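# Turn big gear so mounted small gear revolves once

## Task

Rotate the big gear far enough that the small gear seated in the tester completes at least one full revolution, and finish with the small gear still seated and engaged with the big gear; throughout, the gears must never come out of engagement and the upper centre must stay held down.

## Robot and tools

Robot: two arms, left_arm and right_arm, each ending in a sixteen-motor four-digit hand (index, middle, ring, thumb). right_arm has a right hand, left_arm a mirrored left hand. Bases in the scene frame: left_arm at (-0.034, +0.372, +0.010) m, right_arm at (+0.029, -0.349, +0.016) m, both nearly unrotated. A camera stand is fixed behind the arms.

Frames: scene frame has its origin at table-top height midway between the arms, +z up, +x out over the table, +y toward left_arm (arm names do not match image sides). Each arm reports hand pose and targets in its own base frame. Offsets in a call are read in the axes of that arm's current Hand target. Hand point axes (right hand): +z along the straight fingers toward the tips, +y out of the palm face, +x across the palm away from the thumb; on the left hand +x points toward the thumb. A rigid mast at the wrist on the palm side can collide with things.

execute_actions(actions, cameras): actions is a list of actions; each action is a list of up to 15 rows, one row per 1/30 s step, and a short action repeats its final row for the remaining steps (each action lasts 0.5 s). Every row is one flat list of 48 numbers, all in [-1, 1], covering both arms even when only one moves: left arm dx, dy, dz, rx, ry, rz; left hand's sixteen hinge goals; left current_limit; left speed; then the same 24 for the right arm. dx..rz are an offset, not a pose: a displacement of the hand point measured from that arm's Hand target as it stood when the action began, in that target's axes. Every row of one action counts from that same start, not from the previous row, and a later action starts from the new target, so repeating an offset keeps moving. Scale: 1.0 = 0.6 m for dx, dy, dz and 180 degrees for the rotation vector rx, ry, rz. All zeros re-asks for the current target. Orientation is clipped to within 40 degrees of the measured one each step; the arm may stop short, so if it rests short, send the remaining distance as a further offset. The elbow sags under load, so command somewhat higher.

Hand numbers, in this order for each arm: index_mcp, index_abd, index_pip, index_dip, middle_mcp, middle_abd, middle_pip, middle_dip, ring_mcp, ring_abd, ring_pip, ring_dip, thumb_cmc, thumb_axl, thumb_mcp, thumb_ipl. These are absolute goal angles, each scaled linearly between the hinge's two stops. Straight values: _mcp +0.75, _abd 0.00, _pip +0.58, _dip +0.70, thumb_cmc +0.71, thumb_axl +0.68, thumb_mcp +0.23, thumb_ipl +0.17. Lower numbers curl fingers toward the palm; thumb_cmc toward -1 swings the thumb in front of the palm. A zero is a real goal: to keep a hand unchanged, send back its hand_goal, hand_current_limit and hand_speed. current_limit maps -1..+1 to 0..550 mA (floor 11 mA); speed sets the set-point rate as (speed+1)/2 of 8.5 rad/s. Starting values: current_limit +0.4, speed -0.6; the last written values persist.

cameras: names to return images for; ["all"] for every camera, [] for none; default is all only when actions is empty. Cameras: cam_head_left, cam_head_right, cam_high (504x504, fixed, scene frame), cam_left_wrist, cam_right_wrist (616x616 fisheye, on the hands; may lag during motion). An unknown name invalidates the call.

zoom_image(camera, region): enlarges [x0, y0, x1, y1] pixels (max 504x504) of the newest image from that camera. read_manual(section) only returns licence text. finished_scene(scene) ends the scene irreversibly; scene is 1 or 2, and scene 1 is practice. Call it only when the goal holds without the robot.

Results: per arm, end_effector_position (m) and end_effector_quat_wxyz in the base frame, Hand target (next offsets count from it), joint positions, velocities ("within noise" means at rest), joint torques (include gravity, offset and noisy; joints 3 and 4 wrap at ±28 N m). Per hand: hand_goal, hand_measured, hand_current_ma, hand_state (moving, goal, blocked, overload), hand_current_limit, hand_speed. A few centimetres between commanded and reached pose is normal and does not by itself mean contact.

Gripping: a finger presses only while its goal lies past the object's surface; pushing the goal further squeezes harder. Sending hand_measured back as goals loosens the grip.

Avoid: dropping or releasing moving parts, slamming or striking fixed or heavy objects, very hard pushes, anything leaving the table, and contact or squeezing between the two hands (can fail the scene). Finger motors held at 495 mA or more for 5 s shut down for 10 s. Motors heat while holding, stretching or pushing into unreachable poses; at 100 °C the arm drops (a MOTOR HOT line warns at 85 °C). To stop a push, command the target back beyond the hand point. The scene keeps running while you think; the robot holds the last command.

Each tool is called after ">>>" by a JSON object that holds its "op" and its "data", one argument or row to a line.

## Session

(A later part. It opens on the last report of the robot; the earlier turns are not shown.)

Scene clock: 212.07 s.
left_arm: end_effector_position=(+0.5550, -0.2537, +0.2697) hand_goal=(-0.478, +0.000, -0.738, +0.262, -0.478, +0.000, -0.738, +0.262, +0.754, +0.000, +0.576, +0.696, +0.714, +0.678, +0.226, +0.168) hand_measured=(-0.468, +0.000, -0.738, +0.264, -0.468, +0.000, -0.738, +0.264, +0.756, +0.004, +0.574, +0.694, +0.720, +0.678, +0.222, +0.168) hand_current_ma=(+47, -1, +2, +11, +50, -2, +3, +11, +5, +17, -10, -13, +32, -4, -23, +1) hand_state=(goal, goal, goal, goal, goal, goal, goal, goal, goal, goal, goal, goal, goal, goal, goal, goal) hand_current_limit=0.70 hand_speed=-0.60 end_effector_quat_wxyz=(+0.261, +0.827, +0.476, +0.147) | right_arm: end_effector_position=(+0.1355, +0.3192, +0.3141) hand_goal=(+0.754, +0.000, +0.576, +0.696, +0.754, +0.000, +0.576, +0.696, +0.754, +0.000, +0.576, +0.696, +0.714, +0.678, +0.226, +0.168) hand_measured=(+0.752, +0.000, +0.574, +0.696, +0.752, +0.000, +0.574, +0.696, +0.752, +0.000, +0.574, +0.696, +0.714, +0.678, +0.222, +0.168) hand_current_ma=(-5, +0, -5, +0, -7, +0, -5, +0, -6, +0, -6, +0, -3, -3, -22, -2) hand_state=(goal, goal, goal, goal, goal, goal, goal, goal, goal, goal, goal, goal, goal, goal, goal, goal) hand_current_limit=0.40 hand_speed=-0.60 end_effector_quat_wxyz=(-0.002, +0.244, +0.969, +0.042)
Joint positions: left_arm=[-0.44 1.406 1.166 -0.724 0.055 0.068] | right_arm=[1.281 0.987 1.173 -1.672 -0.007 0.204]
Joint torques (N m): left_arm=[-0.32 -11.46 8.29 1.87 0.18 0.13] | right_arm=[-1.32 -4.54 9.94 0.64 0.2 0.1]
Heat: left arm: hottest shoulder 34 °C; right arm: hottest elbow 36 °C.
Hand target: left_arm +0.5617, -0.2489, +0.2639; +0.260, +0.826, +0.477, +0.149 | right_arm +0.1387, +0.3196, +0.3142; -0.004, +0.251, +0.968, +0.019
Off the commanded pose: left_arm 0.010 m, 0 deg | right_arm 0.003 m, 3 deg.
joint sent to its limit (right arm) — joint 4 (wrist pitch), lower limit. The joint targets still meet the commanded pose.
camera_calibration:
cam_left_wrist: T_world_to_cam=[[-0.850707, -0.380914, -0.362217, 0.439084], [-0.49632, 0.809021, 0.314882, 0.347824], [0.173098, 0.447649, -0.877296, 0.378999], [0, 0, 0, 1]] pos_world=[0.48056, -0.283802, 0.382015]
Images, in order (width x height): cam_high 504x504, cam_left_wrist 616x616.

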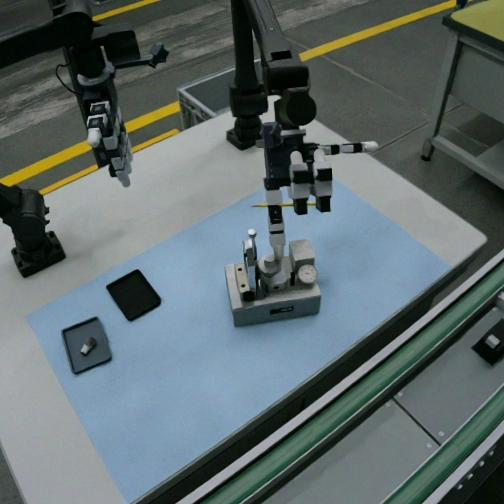

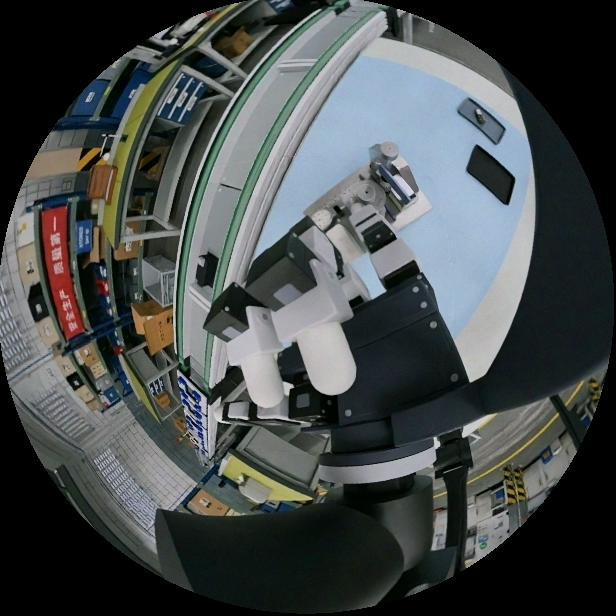

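>>> {"op": "execute_actions", "data": {
  "actions": [
    [[0,-0.0076,0.0109,0,0,0,-0.479,0,-0.738,0.261,-0.479,0,-0.738,0.261,0.754,0,0.576,0.696,0.714,0.678,0.226,0.168,0.7,-0.6,0,0,0,0,0,0,0.754,0,0.576,0.696,0.754,0,0.576,0.696,0.754,0,0.576,0.696,0.714,0.678,0.226,0.168,0.4,-0.6]],
    [[0,0.0205,0.0143,0,0,0,-0.479,0,-0.738,0.261,-0.479,0,-0.738,0.261,0.754,0,0.576,0.696,0.714,0.678,0.226,0.168,0.7,-0.6,0,0,0,0,0,0,0.754,0,0.576,0.696,0.754,0,0.576,0.696,0.754,0,0.576,0.696,0.714,0.678,0.226,0.168,0.4,-0.6]]
  ],
  "cameras": ["cam_high","cam_left_wrist"]
}}

>>> {"op": "zoom_image", "data": {
  "camera": "cam_high",
  "region": [220, 210, 320, 310]
}}

>>> {"op": "zoom_image", "data": {
  "camera": "cam_left_wrist",
  "region": [320, 150, 420, 250]
}}

Scene clock: 216.43 s.
left_arm: end_effector_position=(+0.5605, -0.2566, +0.2641) hand_goal=(-0.478, +0.000, -0.738, +0.262, -0.478, +0.000, -0.738, +0.262, +0.754, +0.000, +0.576, +0.696, +0.714, +0.678, +0.226, +0.168) hand_measured=(-0.468, +0.000, -0.738, +0.264, -0.468, +0.000, -0.738, +0.264, +0.730, +0.006, +0.558, +0.688, +0.720, +0.678, +0.222, +0.168) hand_current_ma=(+47, -1, +2, +11, +50, -2, +3, +11, -125, +28, -91, -39, +32, -4, -23, +1) hand_state=(goal, goal, goal, goal, goal, goal, goal, goal, blocked, goal, goal, goal, goal, goal, goal, goal) hand_current_limit=0.70 hand_speed=-0.60 end_effector_quat_wxyz=(+0.267, +0.825, +0.475, +0.150) | right_arm: end_effector_position=(+0.1355, +0.3192, +0.3141) hand_goal=(+0.754, +0.000, +0.576, +0.696, +0.754, +0.000, +0.576, +0.696, +0.754, +0.000, +0.576, +0.696, +0.714, +0.678, +0.226, +0.168) hand_measured=(+0.752, +0.000, +0.574, +0.696, +0.752, +0.000, +0.574, +0.696, +0.752, +0.000, +0.574, +0.696, +0.714, +0.678, +0.222, +0.168) hand_current_ma=(-5, +0, -5, +0, -7, +0, -5, +0, -6, +0, -6, +0, -3, -3, -22, -2) hand_state=(goal, goal, goal, goal, goal, goal, goal, goal, goal, goal, goal, goal, goal, goal, goal, goal) hand_current_limit=0.40 hand_speed=-0.60 end_effector_quat_wxyz=(-0.002, +0.244, +0.969, +0.042)
Joint positions: left_arm=[-0.44 1.422 1.16 -0.689 0.057 0.068] | right_arm=[1.281 0.987 1.173 -1.672 -0.007 0.204]
Joint torques (N m): left_arm=[-0.5 -9.7 10.37 1.33 0.06 0.12] | right_arm=[-1.26 -4.54 9.92 0.65 0.2 0.1]
Heat: left arm: hottest shoulder 34 °C; right arm: hottest elbow 36 °C.
Hand target: left_arm +0.5747, -0.2564, +0.2560; +0.260, +0.826, +0.477, +0.149 | right_arm +0.1387, +0.3196, +0.3142; -0.004, +0.251, +0.968, +0.019
Off the commanded pose: left_arm 0.016 m, 1 deg | right_arm 0.003 m, 3 deg.
joint sent to its limit (right arm) — joint 4 (wrist pitch), lower limit. The joint targets still meet the commanded pose.
camera_calibration:
cam_left_wrist: T_world_to_cam=[[-0.846889, -0.382388, -0.369539, 0.440054], [-0.499088, 0.811423, 0.304145, 0.359644], [0.183552, 0.442009, -0.87803, 0.367293], [0, 0, 0, 1]] pos_world=[0.484753, -0.285899, 0.375728]
Images, in order (width x height): cam_high 504x504, cam_left_wrist 616x616.

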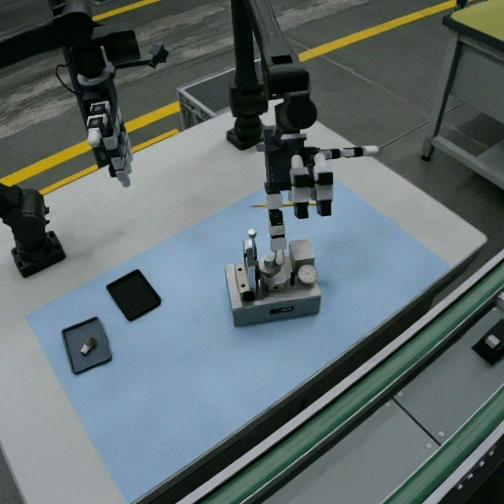

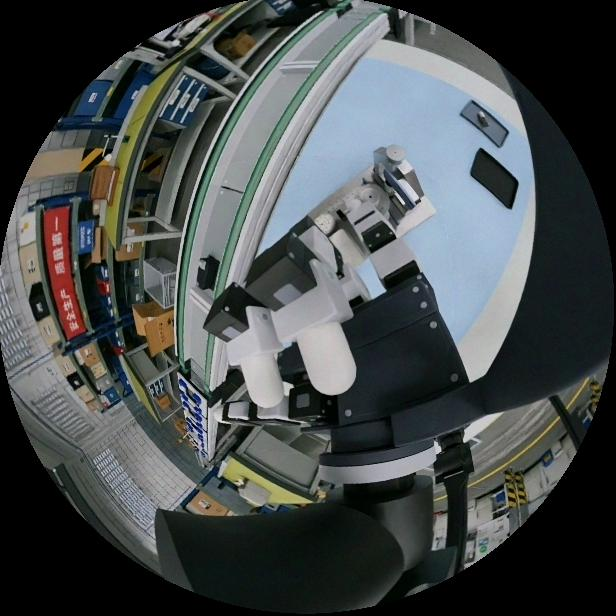

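Scaled by 5.040.

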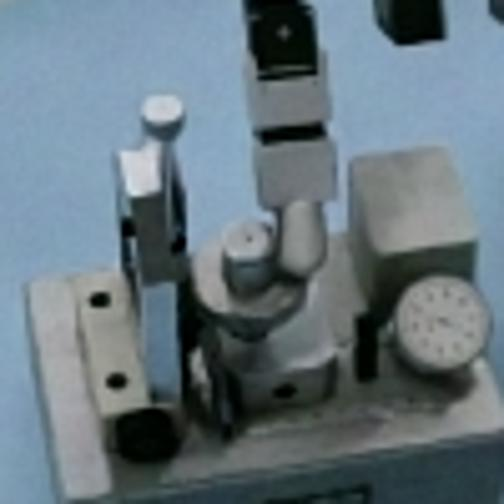

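Scaled by 5.040 from the camera's 616x616 image, which has a finer 880x880 frame.

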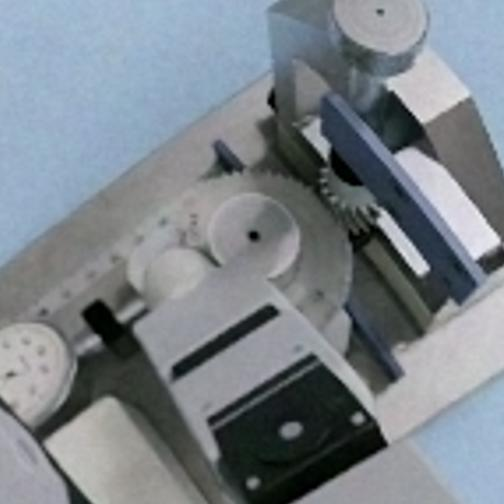

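>>> {"op": "execute_actions", "data": {
  "actions": [
    [[-0.002,0.0205,0.0143,0,0,0,-0.479,0,-0.738,0.261,-0.479,0,-0.738,0.261,0.754,0,0.576,0.696,0.714,0.678,0.226,0.168,0.7,-0.6,0,0,0,0,0,0,0.754,0,0.576,0.696,0.754,0,0.576,0.696,0.754,0,0.576,0.696,0.714,0.678,0.226,0.168,0.4,-0.6]]
  ],
  "cameras": ["cam_high","cam_left_wrist"]
}}

>>> {"op": "zoom_image", "data": {
  "camera": "cam_high",
  "region": [220, 210, 320, 310]
}}

>>> {"op": "zoom_image", "data": {
  "camera": "cam_left_wrist",
  "region": [320, 150, 420, 250]
}}

Scene clock: 218.80 s.
left_arm: end_effector_position=(+0.5764, -0.2618, +0.2583) hand_goal=(-0.478, +0.000, -0.738, +0.262, -0.478, +0.000, -0.738, +0.262, +0.754, +0.000, +0.576, +0.696, +0.714, +0.678, +0.226, +0.168) hand_measured=(-0.468, +0.000, -0.738, +0.264, -0.468, +0.000, -0.738, +0.264, +0.728, +0.024, +0.556, +0.688, +0.720, +0.678, +0.222, +0.168) hand_current_ma=(+47, -1, +2, +11, +50, -2, +3, +11, -134, +100, -97, -42, +33, -4, -23, +1) hand_state=(goal, goal, goal, goal, goal, goal, goal, goal, blocked, blocked, goal, goal, goal, goal, goal, goal) hand_current_limit=0.70 hand_speed=-0.60 end_effector_quat_wxyz=(+0.261, +0.825, +0.477, +0.152) | right_arm: end_effector_position=(+0.1355, +0.3192, +0.3141) hand_goal=(+0.754, +0.000, +0.576, +0.696, +0.754, +0.000, +0.576, +0.696, +0.754, +0.000, +0.576, +0.696, +0.714, +0.678, +0.226, +0.168) hand_measured=(+0.752, +0.000, +0.574, +0.696, +0.752, +0.000, +0.574, +0.696, +0.752, +0.000, +0.574, +0.696, +0.714, +0.678, +0.222, +0.168) hand_current_ma=(-5, +0, -5, +0, -7, +0, -5, +0, -6, +0, -6, +0, -3, -3, -22, -2) hand_state=(goal, goal, goal, goal, goal, goal, goal, goal, goal, goal, goal, goal, goal, goal, goal, goal) hand_current_limit=0.40 hand_speed=-0.60 end_effector_quat_wxyz=(-0.002, +0.244, +0.969, +0.042)
Joint positions: left_arm=[-0.439 1.471 1.201 -0.689 0.046 0.068] | right_arm=[1.281 0.987 1.173 -1.672 -0.007 0.204]
Joint torques (N m): left_arm=[-0.85 -11.22 10.41 1.21 0.34 0.08] | right_arm=[-1.26 -4.48 9.94 0.65 0.2 0.1]
Heat: left arm: hottest shoulder 33 °C; right arm: hottest elbow 36 °C.
Hand target: left_arm +0.5870, -0.2650, +0.2556; +0.260, +0.827, +0.477, +0.149 | right_arm +0.1387, +0.3196, +0.3142; -0.004, +0.251, +0.968, +0.019
Off the commanded pose: left_arm 0.011 m, 0 deg | right_arm 0.003 m, 3 deg.
joint sent to its limit (right arm) — joint 4 (wrist pitch), lower limit. The joint targets still meet the commanded pose.
camera_calibration:
cam_left_wrist: T_world_to_cam=[[-0.845945, -0.383612, -0.37043, 0.448707], [-0.502975, 0.804761, 0.315238, 0.371224], [0.177178, 0.452991, -0.873731, 0.367077], [0, 0, 0, 1]] pos_world=[0.50126, -0.2929, 0.369917]
Images, in order (width x height): cam_high 504x504, cam_left_wrist 616x616.

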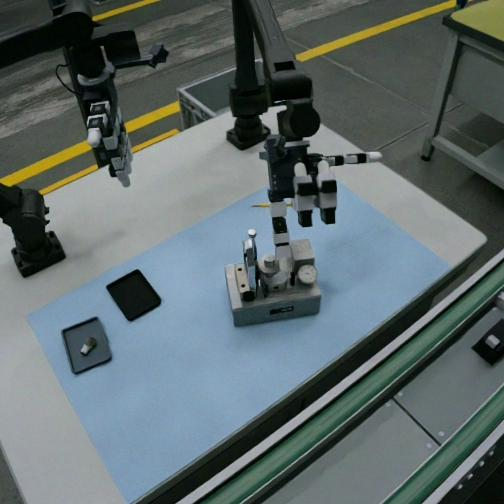

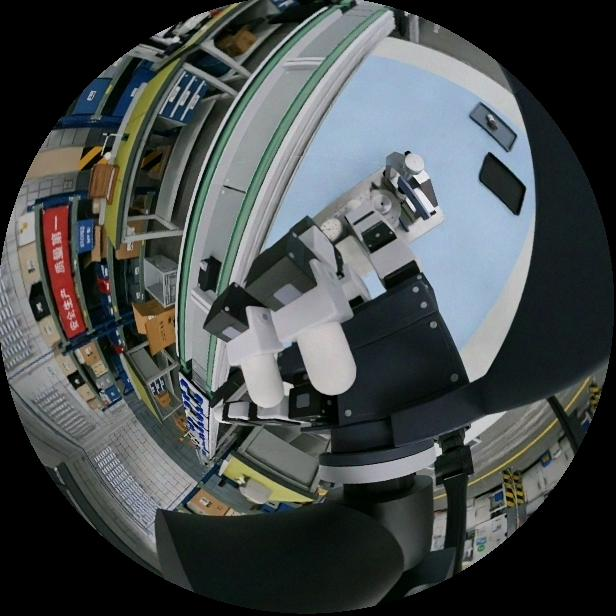

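Scaled by 5.040.

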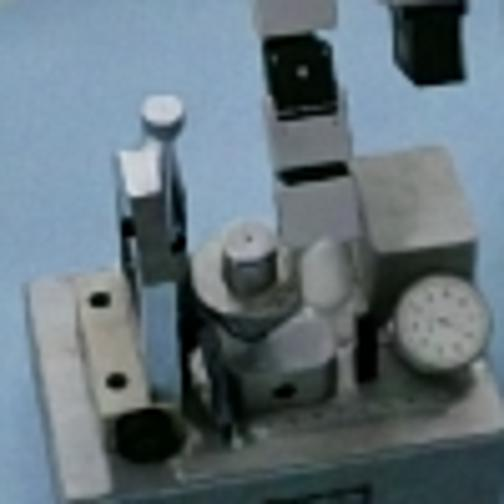

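Scaled by 5.040 from the camera's 616x616 image, which has a finer 880x880 frame.

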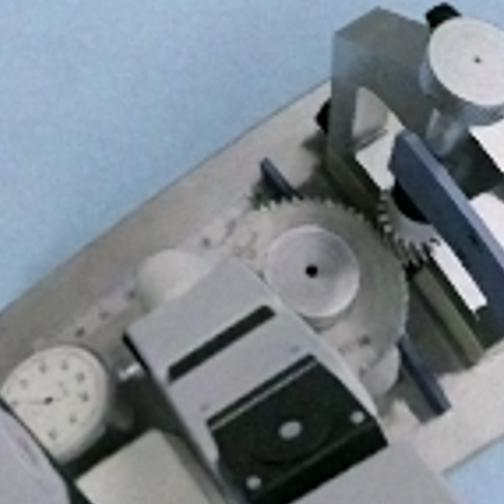

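>>> {"op": "execute_actions", "data": {
  "actions": [
    [[0,0.0201,-0.0287,0,0,0,-0.479,0,-0.738,0.261,-0.479,0,-0.738,0.261,0.754,0,0.576,0.696,0.714,0.678,0.226,0.168,0.7,-0.6,0,0,0,0,0,0,0.754,0,0.576,0.696,0.754,0,0.576,0.696,0.754,0,0.576,0.696,0.714,0.678,0.226,0.168,0.4,-0.6]],
    [[-0.0133,-0.0382,-0.0268,0,0,0,-0.479,0,-0.738,0.261,-0.479,0,-0.738,0.261,0.754,0,0.576,0.696,0.714,0.678,0.226,0.168,0.7,-0.6,0,0,0,0,0,0,0.754,0,0.576,0.696,0.754,0,0.576,0.696,0.754,0,0.576,0.696,0.714,0.678,0.226,0.168,0.4,-0.6]]
  ],
  "cameras": ["cam_high","cam_left_wrist"]
}}

>>> {"op": "zoom_image", "data": {
  "camera": "cam_high",
  "region": [220, 210, 320, 310]
}}

>>> {"op": "zoom_image", "data": {
  "camera": "cam_left_wrist",
  "region": [320, 150, 420, 250]
}}

Scene clock: 227.97 s.
left_arm: end_effector_position=(+0.5624, -0.2546, +0.2775) hand_goal=(-0.478, +0.000, -0.738, +0.262, -0.478, +0.000, -0.738, +0.262, +0.754, +0.000, +0.576, +0.696, +0.714, +0.678, +0.226, +0.168) hand_measured=(-0.468, +0.000, -0.738, +0.264, -0.468, +0.000, -0.738, +0.264, +0.756, +0.004, +0.574, +0.694, +0.720, +0.678, +0.222, +0.168) hand_current_ma=(+47, -1, +2, +11, +50, -2, +3, +11, +10, +13, -8, -13, +32, -4, -23, +1) hand_state=(goal, goal, goal, goal, goal, goal, goal, goal, goal, goal, goal, goal, goal, goal, goal, goal) hand_current_limit=0.70 hand_speed=-0.60 end_effector_quat_wxyz=(+0.260, +0.825, +0.478, +0.153) | right_arm: end_effector_position=(+0.1355, +0.3192, +0.3141) hand_goal=(+0.754, +0.000, +0.576, +0.696, +0.754, +0.000, +0.576, +0.696, +0.754, +0.000, +0.576, +0.696, +0.714, +0.678, +0.226, +0.168) hand_measured=(+0.752, +0.000, +0.574, +0.696, +0.752, +0.000, +0.574, +0.696, +0.752, +0.000, +0.574, +0.696, +0.714, +0.678, +0.222, +0.168) hand_current_ma=(-5, +0, -5, +0, -7, +0, -5, +0, -6, +0, -6, +0, -3, -3, -22, -2) hand_state=(goal, goal, goal, goal, goal, goal, goal, goal, goal, goal, goal, goal, goal, goal, goal, goal) hand_current_limit=0.40 hand_speed=-0.60 end_effector_quat_wxyz=(-0.002, +0.244, +0.969, +0.042)
Joint positions: left_arm=[-0.439 1.418 1.196 -0.737 0.044 0.068] | right_arm=[1.281 0.987 1.173 -1.672 -0.007 0.204]
Joint torques (N m): left_arm=[-1.73 -12.81 8.31 1.06 0.17 -0.02] | right_arm=[-1.32 -4.54 9.94 0.66 0.2 0.1]
Heat: left arm: hottest shoulder 33 °C; right arm: hottest elbow 36 °C.
Hand target: left_arm +0.5589, -0.2579, +0.2771; +0.260, +0.826, +0.477, +0.149 | right_arm +0.1387, +0.3196, +0.3142; -0.004, +0.251, +0.968, +0.019
Off the commanded pose: left_arm 0.005 m, 0 deg | right_arm 0.003 m, 3 deg.
joint sent to its limit (right arm) — joint 4 (wrist pitch), lower limit. The joint targets still meet the commanded pose.
camera_calibration:
cam_left_wrist: T_world_to_cam=[[-0.844555, -0.384629, -0.372542, 0.446318], [-0.505006, 0.803451, 0.315333, 0.353167], [0.178032, 0.454452, -0.872799, 0.382689], [0, 0, 0, 1]] pos_world=[0.48716, -0.286, 0.388917]
Images, in order (width x height): cam_high 504x504, cam_left_wrist 616x616.

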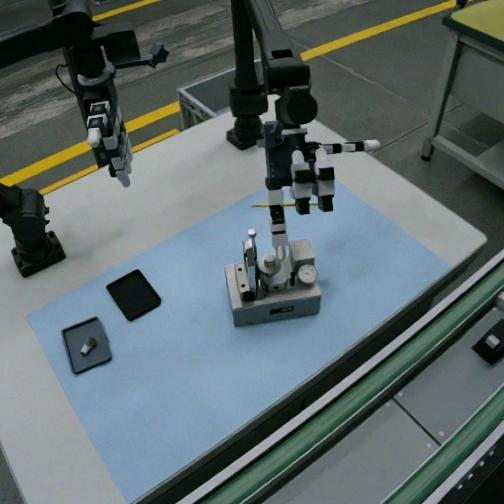

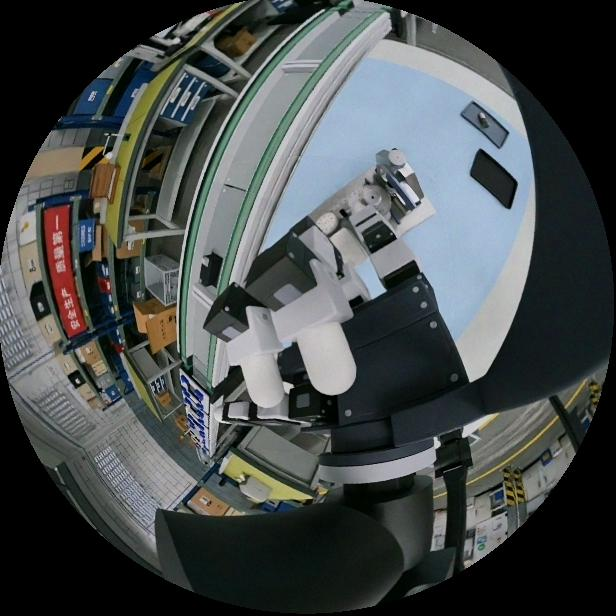

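Scaled by 5.040.

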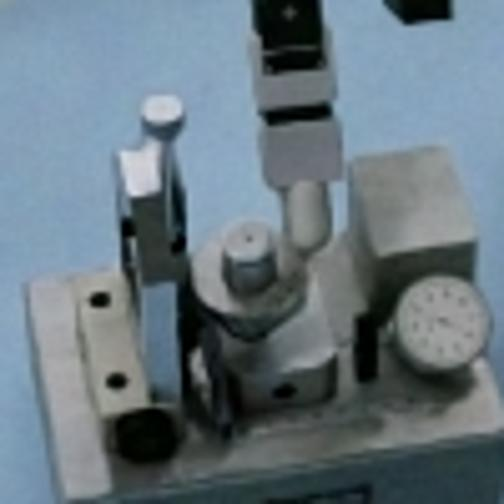

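Scaled by 5.040 from the camera's 616x616 image, which has a finer 880x880 frame.

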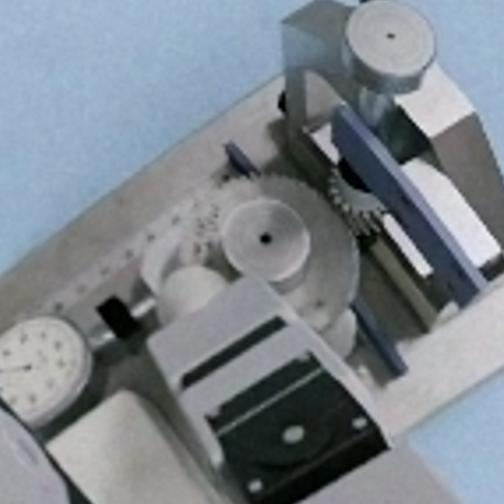

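>>> {"op": "execute_actions", "data": {
  "actions": [
    [[-0.01,-0.0068,-0.0048,0,0,0,-0.479,0,-0.738,0.261,-0.479,0,-0.738,0.261,0.754,-0.06,0.576,0.696,0.714,0.678,0.226,0.168,0.7,-0.6,0,0,0,0,0,0,0.754,0,0.576,0.696,0.754,0,0.576,0.696,0.754,0,0.576,0.696,0.714,0.678,0.226,0.168,0.4,-0.6]],
    [[0,-0.0277,0.0396,0,0,0,-0.479,0,-0.738,0.261,-0.479,0,-0.738,0.261,0.754,-0.06,0.576,0.696,0.714,0.678,0.226,0.168,0.7,-0.6,0,0,0,0,0,0,0.754,0,0.576,0.696,0.754,0,0.576,0.696,0.754,0,0.576,0.696,0.714,0.678,0.226,0.168,0.4,-0.6]]
  ],
  "cameras": ["cam_high","cam_left_wrist"]
}}

>>> {"op": "zoom_image", "data": {
  "camera": "cam_high",
  "region": [220, 210, 320, 310]
}}

>>> {"op": "zoom_image", "data": {
  "camera": "cam_left_wrist",
  "region": [320, 150, 420, 250]
}}

Scene clock: 232.50 s.
left_arm: end_effector_position=(+0.5566, -0.2516, +0.2658) hand_goal=(-0.478, +0.000, -0.738, +0.262, -0.478, +0.000, -0.738, +0.262, +0.754, -0.060, +0.576, +0.696, +0.714, +0.678, +0.226, +0.168) hand_measured=(-0.468, +0.000, -0.738, +0.264, -0.468, +0.000, -0.738, +0.264, +0.736, -0.050, +0.562, +0.690, +0.720, +0.678, +0.222, +0.168) hand_current_ma=(+47, -1, +2, +11, +50, -2, +3, +11, -92, +42, -69, -29, +32, -4, -23, +1) hand_state=(goal, goal, goal, goal, goal, goal, goal, goal, goal, goal, goal, goal, goal, goal, goal, goal) hand_current_limit=0.70 hand_speed=-0.60 end_effector_quat_wxyz=(+0.268, +0.821, +0.478, +0.159) | right_arm: end_effector_position=(+0.1355, +0.3192, +0.3141) hand_goal=(+0.754, +0.000, +0.576, +0.696, +0.754, +0.000, +0.576, +0.696, +0.754, +0.000, +0.576, +0.696, +0.714, +0.678, +0.226, +0.168) hand_measured=(+0.752, +0.000, +0.574, +0.696, +0.752, +0.000, +0.574, +0.696, +0.752, +0.000, +0.574, +0.696, +0.714, +0.678, +0.222, +0.168) hand_current_ma=(-5, +0, -5, +0, -7, +0, -5, +0, -6, +0, -6, +0, -3, -3, -22, -2) hand_state=(goal, goal, goal, goal, goal, goal, goal, goal, goal, goal, goal, goal, goal, goal, goal, goal) hand_current_limit=0.40 hand_speed=-0.60 end_effector_quat_wxyz=(-0.002, +0.244, +0.969, +0.042)
Joint positions: left_arm=[-0.441 1.404 1.138 -0.672 0.04 0.062] | right_arm=[1.281 0.987 1.173 -1.672 -0.007 0.204]
Joint torques (N m): left_arm=[-2.49 -11.22 7.19 1.59 0.03 -0.04] | right_arm=[-1.32 -4.54 9.94 0.65 0.2 0.1]
Heat: left arm: hottest shoulder 33 °C; right arm: hottest elbow 36 °C.
Hand target: left_arm +0.5516, -0.2605, +0.2480; +0.260, +0.826, +0.477, +0.149 | right_arm +0.1387, +0.3196, +0.3142; -0.004, +0.251, +0.968, +0.019
Off the commanded pose: left_arm 0.021 m, 2 deg | right_arm 0.003 m, 3 deg.
joint sent to its limit (right arm) — joint 4 (wrist pitch), lower limit. The joint targets still meet the commanded pose.
camera_calibration:
cam_left_wrist: T_world_to_cam=[[-0.835231, -0.393242, -0.384382, 0.434072], [-0.515503, 0.803265, 0.298366, 0.361819], [0.19143, 0.447355, -0.873629, 0.363132], [0, 0, 0, 1]] pos_world=[0.479555, -0.28239, 0.376138]
Images, in order (width x height): cam_high 504x504, cam_left_wrist 616x616.

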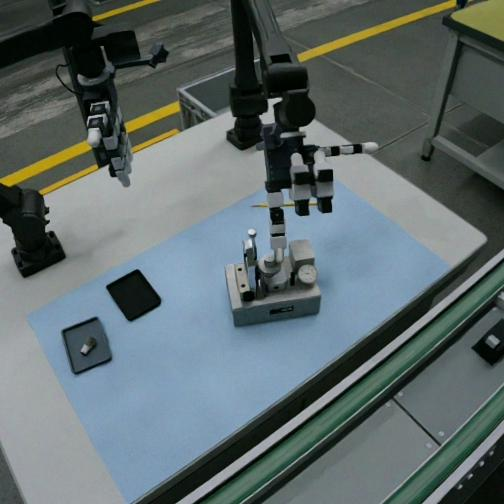

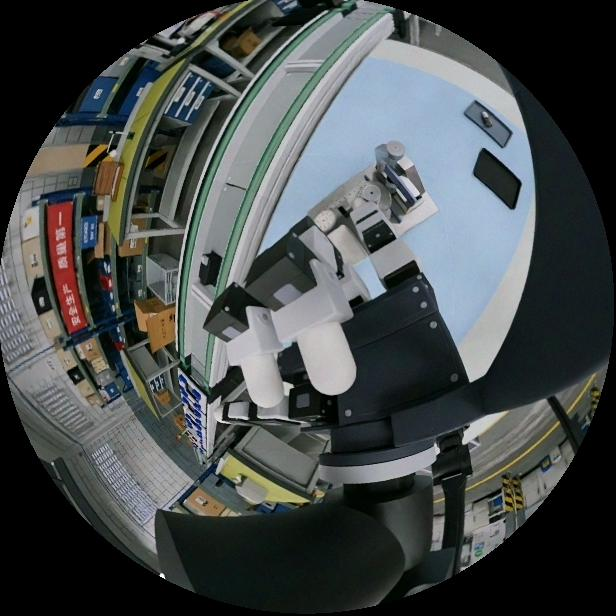

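Scaled by 5.040.

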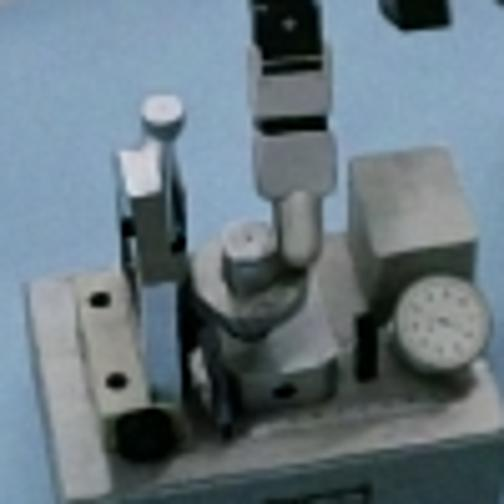

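Scaled by 5.040 from the camera's 616x616 image, which has a finer 880x880 frame.

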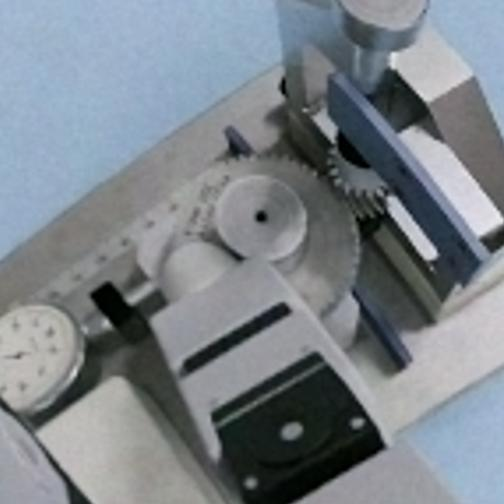

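>>> {"op": "execute_actions", "data": {
  "actions": [
    [[0,0.0191,0.0134,0,0,0,-0.479,0,-0.738,0.261,-0.479,0,-0.738,0.261,0.754,-0.08,0.576,0.696,0.714,0.678,0.226,0.168,0.7,-0.6,0,0,0,0,0,0,0.754,0,0.576,0.696,0.754,0,0.576,0.696,0.754,0,0.576,0.696,0.714,0.678,0.226,0.168,0.4,-0.6]]
  ],
  "cameras": ["cam_high","cam_left_wrist"]
}}

>>> {"op": "zoom_image", "data": {
  "camera": "cam_high",
  "region": [220, 210, 320, 310]
}}

>>> {"op": "zoom_image", "data": {
  "camera": "cam_left_wrist",
  "region": [320, 150, 420, 250]
}}

Scene clock: 234.20 s.
left_arm: end_effector_position=(+0.5582, -0.2516, +0.2641) hand_goal=(-0.478, +0.000, -0.738, +0.262, -0.478, +0.000, -0.738, +0.262, +0.754, -0.080, +0.576, +0.696, +0.714, +0.678, +0.226, +0.168) hand_measured=(-0.468, +0.000, -0.738, +0.264, -0.468, +0.000, -0.738, +0.264, +0.730, -0.054, +0.558, +0.688, +0.720, +0.678, +0.222, +0.168) hand_current_ma=(+47, -1, +2, +11, +50, -2, +3, +11, -125, +112, -93, -41, +32, -4, -23, +1) hand_state=(goal, goal, goal, goal, goal, goal, goal, goal, blocked, blocked, goal, goal, goal, goal, goal, goal) hand_current_limit=0.70 hand_speed=-0.60 end_effector_quat_wxyz=(+0.269, +0.820, +0.481, +0.159) | right_arm: end_effector_position=(+0.1355, +0.3192, +0.3141) hand_goal=(+0.754, +0.000, +0.576, +0.696, +0.754, +0.000, +0.576, +0.696, +0.754, +0.000, +0.576, +0.696, +0.714, +0.678, +0.226, +0.168) hand_measured=(+0.752, +0.000, +0.574, +0.696, +0.752, +0.000, +0.574, +0.696, +0.752, +0.000, +0.574, +0.696, +0.714, +0.678, +0.222, +0.168) hand_current_ma=(-5, +0, -5, +0, -7, +0, -5, +0, -6, +0, -6, +0, -3, -3, -22, -2) hand_state=(goal, goal, goal, goal, goal, goal, goal, goal, goal, goal, goal, goal, goal, goal, goal, goal) hand_current_limit=0.40 hand_speed=-0.60 end_effector_quat_wxyz=(-0.002, +0.244, +0.969, +0.042)
Joint positions: left_arm=[-0.441 1.409 1.138 -0.666 0.038 0.057] | right_arm=[1.281 0.987 1.173 -1.672 -0.007 0.204]
Joint torques (N m): left_arm=[-2.67 -9.05 9.72 1.36 0.02 -0.01] | right_arm=[-1.26 -4.48 9.92 0.66 0.2 0.1]
Heat: left arm: hottest shoulder 33 °C; right arm: hottest elbow 36 °C.
Hand target: left_arm +0.5637, -0.2674, +0.2480; +0.260, +0.826, +0.477, +0.149 | right_arm +0.1387, +0.3196, +0.3142; -0.004, +0.251, +0.968, +0.019
Off the commanded pose: left_arm 0.023 m, 2 deg | right_arm 0.003 m, 3 deg.
joint sent to its limit (right arm) — joint 4 (wrist pitch), lower limit. The joint targets still meet the commanded pose.
camera_calibration:
cam_left_wrist: T_world_to_cam=[[-0.83337, -0.398022, -0.383502, 0.432189], [-0.519377, 0.801259, 0.297038, 0.365156], [0.189057, 0.446724, -0.874468, 0.362687], [0, 0, 0, 1]] pos_world=[0.481258, -0.282585, 0.374439]
Images, in order (width x height): cam_high 504x504, cam_left_wrist 616x616.

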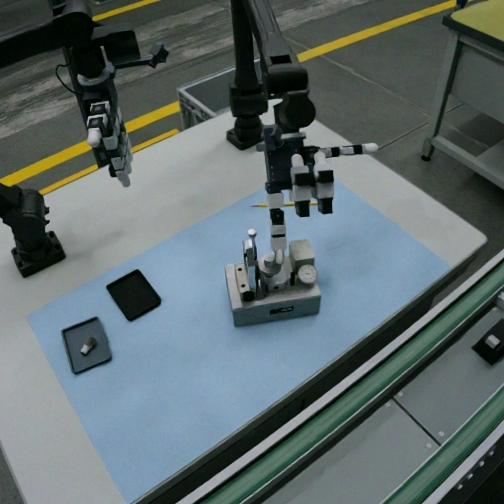

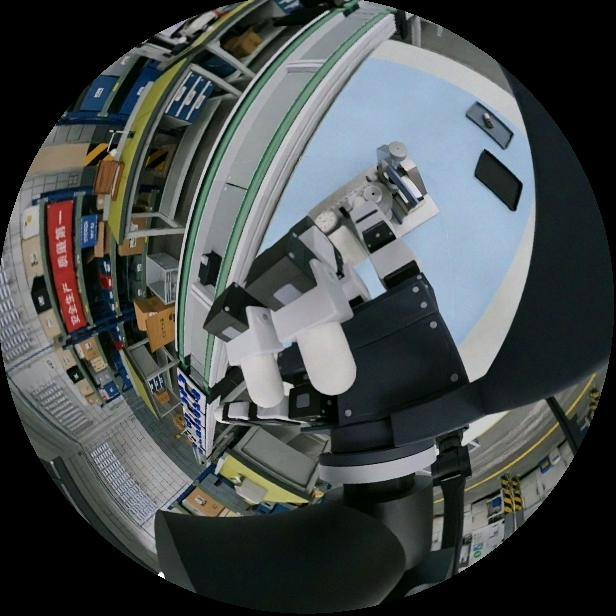

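Scaled by 5.040.

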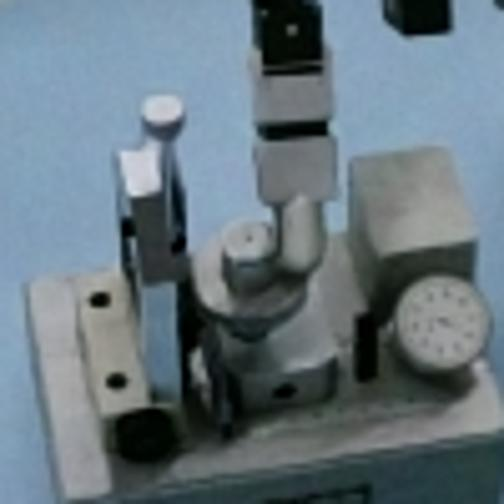

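Scaled by 5.040 from the camera's 616x616 image, which has a finer 880x880 frame.

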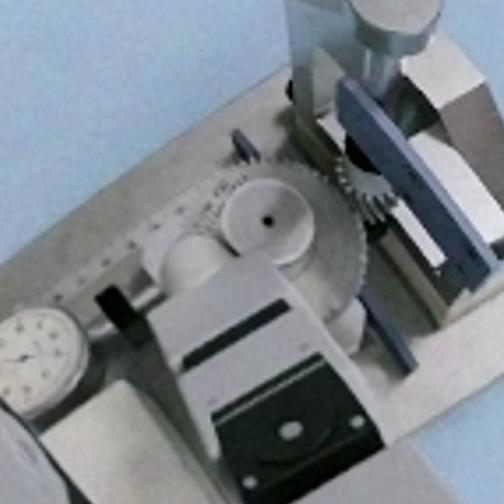

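>>> {"op": "execute_actions", "data": {
  "actions": [
    [[0,0.0164,0.0115,0,0,0,-0.479,0,-0.738,0.261,-0.479,0,-0.738,0.261,0.754,-0.08,0.576,0.696,0.714,0.678,0.226,0.168,0.7,-0.6,0,0,0,0,0,0,0.754,0,0.576,0.696,0.754,0,0.576,0.696,0.754,0,0.576,0.696,0.714,0.678,0.226,0.168,0.4,-0.6]]
  ],
  "cameras": ["cam_high","cam_left_wrist"]
}}

>>> {"op": "zoom_image", "data": {
  "camera": "cam_high",
  "region": [220, 210, 320, 310]
}}

>>> {"op": "zoom_image", "data": {
  "camera": "cam_left_wrist",
  "region": [320, 150, 420, 250]
}}

Scene clock: 237.60 s.
left_arm: end_effector_position=(+0.5682, -0.2561, +0.2640) hand_goal=(-0.478, +0.000, -0.738, +0.262, -0.478, +0.000, -0.738, +0.262, +0.754, -0.080, +0.576, +0.696, +0.714, +0.678, +0.226, +0.168) hand_measured=(-0.468, +0.000, -0.738, +0.264, -0.468, +0.000, -0.738, +0.264, +0.730, -0.070, +0.556, +0.686, +0.720, +0.678, +0.222, +0.168) hand_current_ma=(+47, -1, +2, +11, +50, -2, +3, +11, -127, +39, -96, -46, +32, -4, -23, +1) hand_state=(goal, goal, goal, goal, goal, goal, goal, goal, blocked, goal, goal, goal, goal, goal, goal, goal) hand_current_limit=0.70 hand_speed=-0.60 end_effector_quat_wxyz=(+0.269, +0.819, +0.481, +0.160) | right_arm: end_effector_position=(+0.1355, +0.3192, +0.3141) hand_goal=(+0.754, +0.000, +0.576, +0.696, +0.754, +0.000, +0.576, +0.696, +0.754, +0.000, +0.576, +0.696, +0.714, +0.678, +0.226, +0.168) hand_measured=(+0.752, +0.000, +0.574, +0.696, +0.752, +0.000, +0.574, +0.696, +0.752, +0.000, +0.574, +0.696, +0.714, +0.678, +0.222, +0.168) hand_current_ma=(-5, +0, -5, +0, -7, +0, -5, +0, -6, +0, -6, +0, -3, -3, -22, -2) hand_state=(goal, goal, goal, goal, goal, goal, goal, goal, goal, goal, goal, goal, goal, goal, goal, goal) hand_current_limit=0.40 hand_speed=-0.60 end_effector_quat_wxyz=(-0.002, +0.244, +0.969, +0.042)
Joint positions: left_arm=[-0.441 1.437 1.167 -0.666 0.037 0.056] | right_arm=[1.281 0.987 1.173 -1.672 -0.007 0.204]
Joint torques (N m): left_arm=[-2.84 -9.52 9.99 1.29 0.02 -0.02] | right_arm=[-1.26 -4.54 9.94 0.65 0.2 0.1]
Heat: left arm: hottest shoulder 32 °C; right arm: hottest elbow 36 °C.
Hand target: left_arm +0.5740, -0.2735, +0.2479; +0.260, +0.826, +0.477, +0.149 | right_arm +0.1387, +0.3196, +0.3142; -0.004, +0.251, +0.968, +0.019
Off the commanded pose: left_arm 0.024 m, 2 deg | right_arm 0.003 m, 3 deg.
joint sent to its limit (right arm) — joint 4 (wrist pitch), lower limit. The joint targets still meet the commanded pose.
camera_calibration:
cam_left_wrist: T_world_to_cam=[[-0.83289, -0.398566, -0.383978, 0.43844], [-0.520113, 0.800819, 0.296937, 0.374338], [0.189148, 0.447027, -0.874294, 0.362741], [0, 0, 0, 1]] pos_world=[0.491258, -0.287185, 0.374339]
Images, in order (width x height): cam_high 504x504, cam_left_wrist 616x616.

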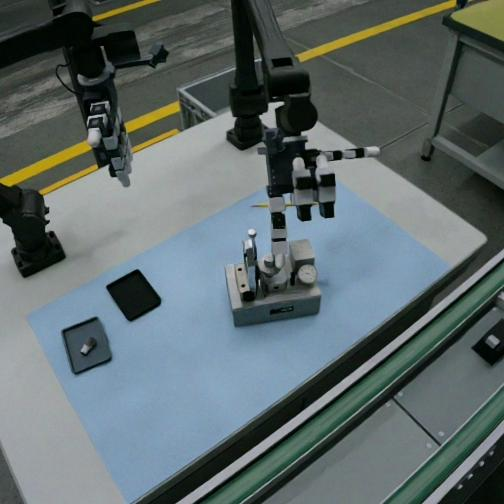

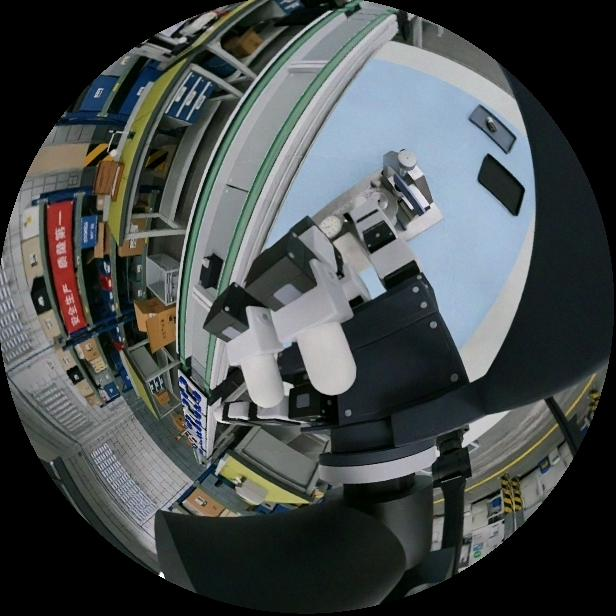

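Scaled by 5.040.

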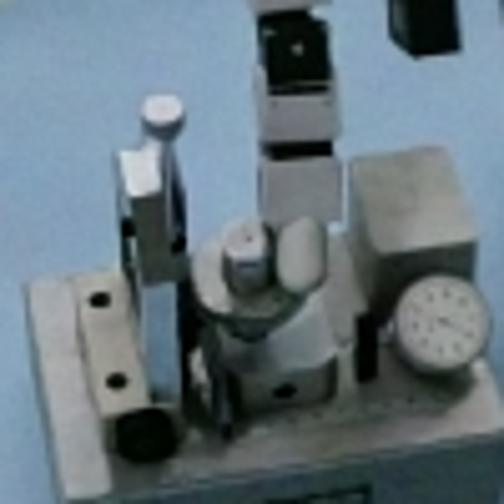

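Scaled by 5.040 from the camera's 616x616 image, which has a finer 880x880 frame.

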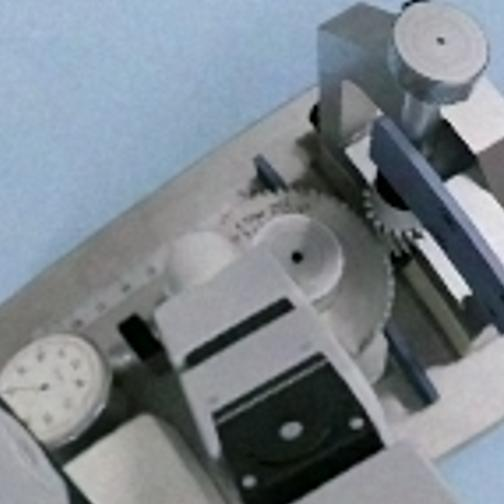

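>>> {"op": "execute_actions", "data": {
  "actions": [
    [[-0.003,0.0137,0.0096,0,0,0,-0.479,0,-0.738,0.261,-0.479,0,-0.738,0.261,0.754,-0.09,0.576,0.696,0.714,0.678,0.226,0.168,0.7,-0.6,0,0,0,0,0,0,0.754,0,0.576,0.696,0.754,0,0.576,0.696,0.754,0,0.576,0.696,0.714,0.678,0.226,0.168,0.4,-0.6]]
  ],
  "cameras": ["cam_high","cam_left_wrist"]
}}

>>> {"op": "zoom_image", "data": {
  "camera": "cam_high",
  "region": [220, 210, 320, 310]
}}

>>> {"op": "zoom_image", "data": {
  "camera": "cam_left_wrist",
  "region": [320, 150, 420, 250]
}}

Scene clock: 239.70 s.
left_arm: end_effector_position=(+0.5779, -0.2631, +0.2657) hand_goal=(-0.478, +0.000, -0.738, +0.262, -0.478, +0.000, -0.738, +0.262, +0.754, -0.090, +0.576, +0.696, +0.714, +0.678, +0.226, +0.168) hand_measured=(-0.468, +0.000, -0.738, +0.264, -0.468, +0.000, -0.738, +0.264, +0.728, -0.092, +0.562, +0.692, +0.720, +0.678, +0.222, +0.168) hand_current_ma=(+47, -1, +2, +11, +50, -2, +3, +11, -138, -11, -71, -17, +32, -4, -23, +1) hand_state=(goal, goal, goal, goal, goal, goal, goal, goal, blocked, goal, goal, goal, goal, goal, goal, goal) hand_current_limit=0.70 hand_speed=-0.60 end_effector_quat_wxyz=(+0.271, +0.817, +0.482, +0.160) | right_arm: end_effector_position=(+0.1355, +0.3192, +0.3141) hand_goal=(+0.754, +0.000, +0.576, +0.696, +0.754, +0.000, +0.576, +0.696, +0.754, +0.000, +0.576, +0.696, +0.714, +0.678, +0.226, +0.168) hand_measured=(+0.752, +0.000, +0.574, +0.696, +0.752, +0.000, +0.574, +0.696, +0.752, +0.000, +0.574, +0.696, +0.714, +0.678, +0.222, +0.168) hand_current_ma=(-5, +0, -5, +0, -7, +0, -5, +0, -6, +0, -6, +0, -3, -3, -22, -2) hand_state=(goal, goal, goal, goal, goal, goal, goal, goal, goal, goal, goal, goal, goal, goal, goal, goal) hand_current_limit=0.40 hand_speed=-0.60 end_effector_quat_wxyz=(-0.002, +0.244, +0.969, +0.042)
Joint positions: left_arm=[-0.446 1.465 1.198 -0.664 0.035 0.046] | right_arm=[1.281 0.987 1.173 -1.672 -0.007 0.204]
Joint torques (N m): left_arm=[-2.78 -9.93 9.78 1.14 0 0.03] | right_arm=[-1.26 -4.48 9.94 0.65 0.2 0.1]
Heat: left arm: hottest shoulder 32 °C; right arm: hottest elbow 36 °C.
Hand target: left_arm +0.5818, -0.2800, +0.2480; +0.260, +0.826, +0.477, +0.149 | right_arm +0.1387, +0.3196, +0.3142; -0.004, +0.251, +0.968, +0.019
Off the commanded pose: left_arm 0.025 m, 2 deg | right_arm 0.003 m, 3 deg.
joint sent to its limit (right arm) — joint 4 (wrist pitch), lower limit. The joint targets still meet the commanded pose.
camera_calibration:
cam_left_wrist: T_world_to_cam=[[-0.830229, -0.404135, -0.383919, 0.441352], [-0.524129, 0.800433, 0.290853, 0.388268], [0.189758, 0.442698, -0.876362, 0.364496], [0, 0, 0, 1]] pos_world=[0.50076, -0.293779, 0.375945]
Images, in order (width x height): cam_high 504x504, cam_left_wrist 616x616.

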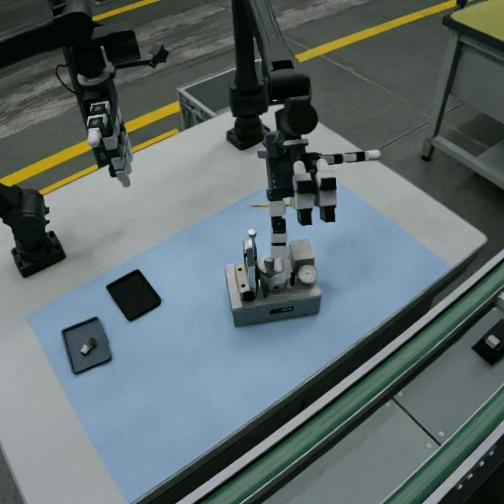

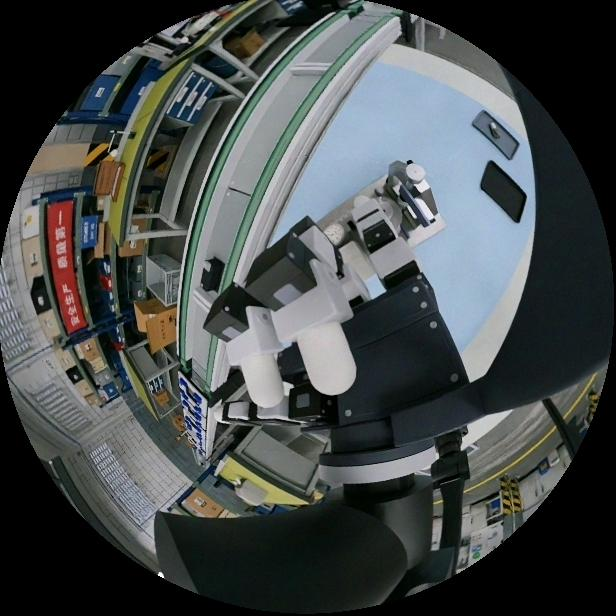

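Scaled by 5.040.

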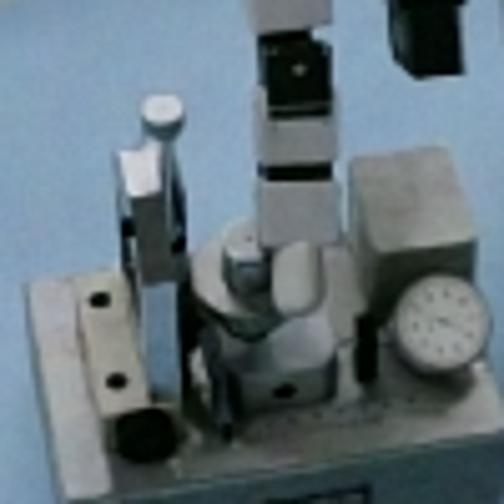

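Scaled by 5.040 from the camera's 616x616 image, which has a finer 880x880 frame.

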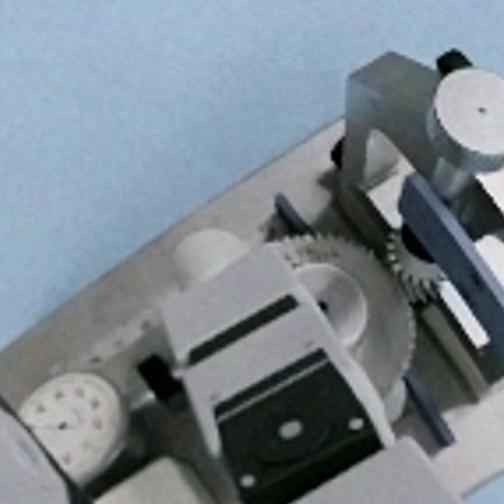

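>>> {"op": "execute_actions", "data": {
  "actions": [
    [[0,0.0287,-0.041,0,0,0,-0.479,0,-0.738,0.261,-0.479,0,-0.738,0.261,0.754,-0.02,0.576,0.696,0.714,0.678,0.226,0.168,0.7,-0.6,0,0,0,0,0,0,0.754,0,0.576,0.696,0.754,0,0.576,0.696,0.754,0,0.576,0.696,0.714,0.678,0.226,0.168,0.4,-0.6]],
    [[0.002,-0.049,-0.0344,0,0,0,-0.479,0,-0.738,0.261,-0.479,0,-0.738,0.261,0.754,-0.02,0.576,0.696,0.714,0.678,0.226,0.168,0.7,-0.6,0,0,0,0,0,0,0.754,0,0.576,0.696,0.754,0,0.576,0.696,0.754,0,0.576,0.696,0.714,0.678,0.226,0.168,0.4,-0.6]],
    [[0,-0.0287,0.041,0,0,0,-0.479,0,-0.738,0.261,-0.479,0,-0.738,0.261,0.754,-0.03,0.576,0.696,0.714,0.678,0.226,0.168,0.7,-0.6,0,0,0,0,0,0,0.754,0,0.576,0.696,0.754,0,0.576,0.696,0.754,0,0.576,0.696,0.714,0.678,0.226,0.168,0.4,-0.6]]
  ],
  "cameras": ["cam_high","cam_left_wrist"]
}}

>>> {"op": "zoom_image", "data": {
  "camera": "cam_high",
  "region": [220, 210, 320, 310]
}}

>>> {"op": "zoom_image", "data": {
  "camera": "cam_left_wrist",
  "region": [320, 150, 420, 250]
}}

Scene clock: 243.73 s.
left_arm: end_effector_position=(+0.5540, -0.2542, +0.2652) hand_goal=(-0.478, +0.000, -0.738, +0.262, -0.478, +0.000, -0.738, +0.262, +0.754, -0.030, +0.576, +0.696, +0.714, +0.678, +0.226, +0.168) hand_measured=(-0.468, +0.000, -0.738, +0.264, -0.468, +0.000, -0.738, +0.264, +0.734, -0.012, +0.558, +0.688, +0.720, +0.678, +0.222, +0.168) hand_current_ma=(+47, -1, +2, +10, +50, -2, +3, +11, -100, +80, -90, -42, +31, -4, -24, +1) hand_state=(goal, goal, goal, goal, goal, goal, goal, goal, goal, goal, goal, goal, goal, goal, goal, goal) hand_current_limit=0.70 hand_speed=-0.60 end_effector_quat_wxyz=(+0.268, +0.819, +0.482, +0.157) | right_arm: end_effector_position=(+0.1355, +0.3192, +0.3141) hand_goal=(+0.754, +0.000, +0.576, +0.696, +0.754, +0.000, +0.576, +0.696, +0.754, +0.000, +0.576, +0.696, +0.714, +0.678, +0.226, +0.168) hand_measured=(+0.752, +0.000, +0.574, +0.696, +0.752, +0.000, +0.574, +0.696, +0.752, +0.000, +0.574, +0.696, +0.714, +0.678, +0.222, +0.168) hand_current_ma=(-5, +0, -5, +0, -7, +0, -5, +0, -6, +0, -6, +0, -3, -3, -22, -2) hand_state=(goal, goal, goal, goal, goal, goal, goal, goal, goal, goal, goal, goal, goal, goal, goal, goal) hand_current_limit=0.40 hand_speed=-0.60 end_effector_quat_wxyz=(-0.002, +0.244, +0.969, +0.042)
Joint positions: left_arm=[-0.45 1.402 1.136 -0.675 0.035 0.046] | right_arm=[1.281 0.987 1.173 -1.672 -0.007 0.204]
Joint torques (N m): left_arm=[-1.96 -11.16 7.3 1.72 0.16 0.09] | right_arm=[-1.32 -4.48 9.94 0.65 0.19 0.11]
Heat: left arm: hottest shoulder 32 °C; right arm: hottest elbow 36 °C.
Hand target: left_arm +0.5512, -0.2611, +0.2479; +0.260, +0.826, +0.477, +0.149 | right_arm +0.1387, +0.3196, +0.3142; -0.004, +0.251, +0.968, +0.019
Off the commanded pose: left_arm 0.019 m, 2 deg | right_arm 0.003 m, 3 deg.
joint sent to its limit (right arm) — joint 4 (wrist pitch), lower limit. The joint targets still meet the commanded pose.
camera_calibration:
cam_left_wrist: T_world_to_cam=[[-0.834738, -0.400117, -0.378312, 0.427038], [-0.51908, 0.80105, 0.298119, 0.364179], [0.183764, 0.445225, -0.876359, 0.368629], [0, 0, 0, 1]] pos_world=[0.477762, -0.284983, 0.376036]
Images, in order (width x height): cam_high 504x504, cam_left_wrist 616x616.

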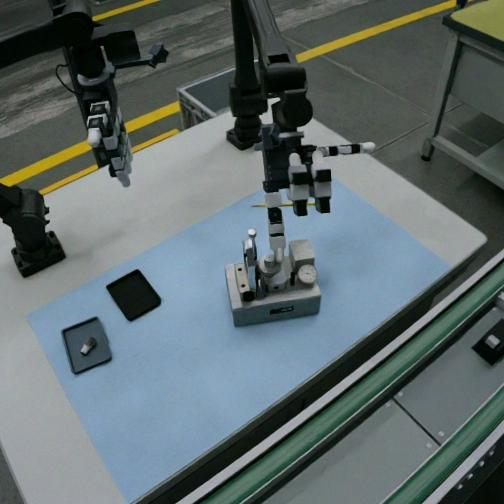

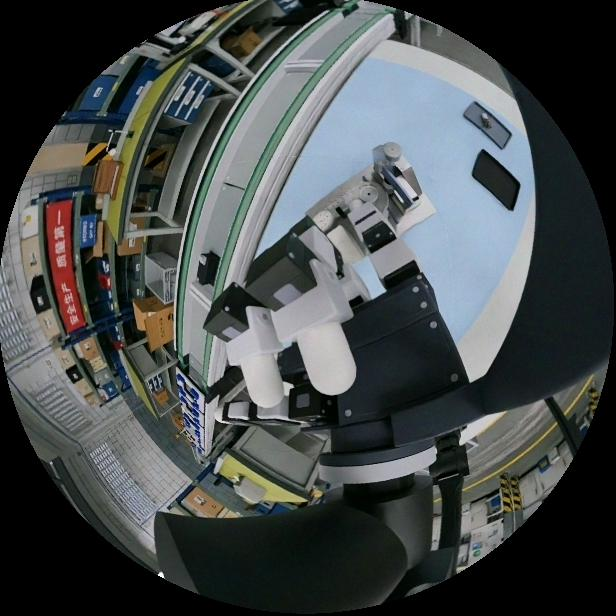

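Scaled by 5.040.

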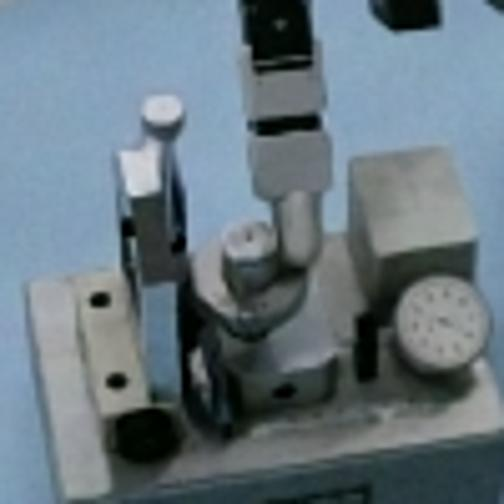

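Scaled by 5.040 from the camera's 616x616 image, which has a finer 880x880 frame.

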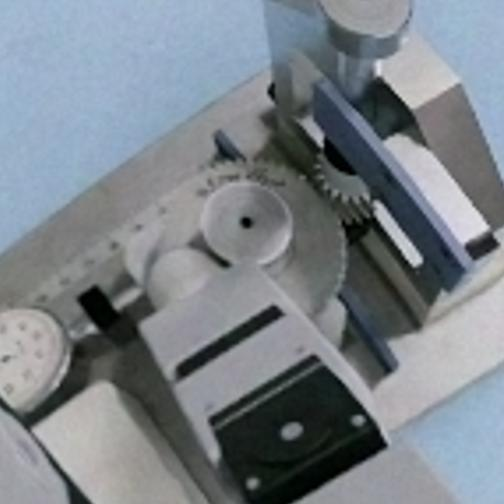

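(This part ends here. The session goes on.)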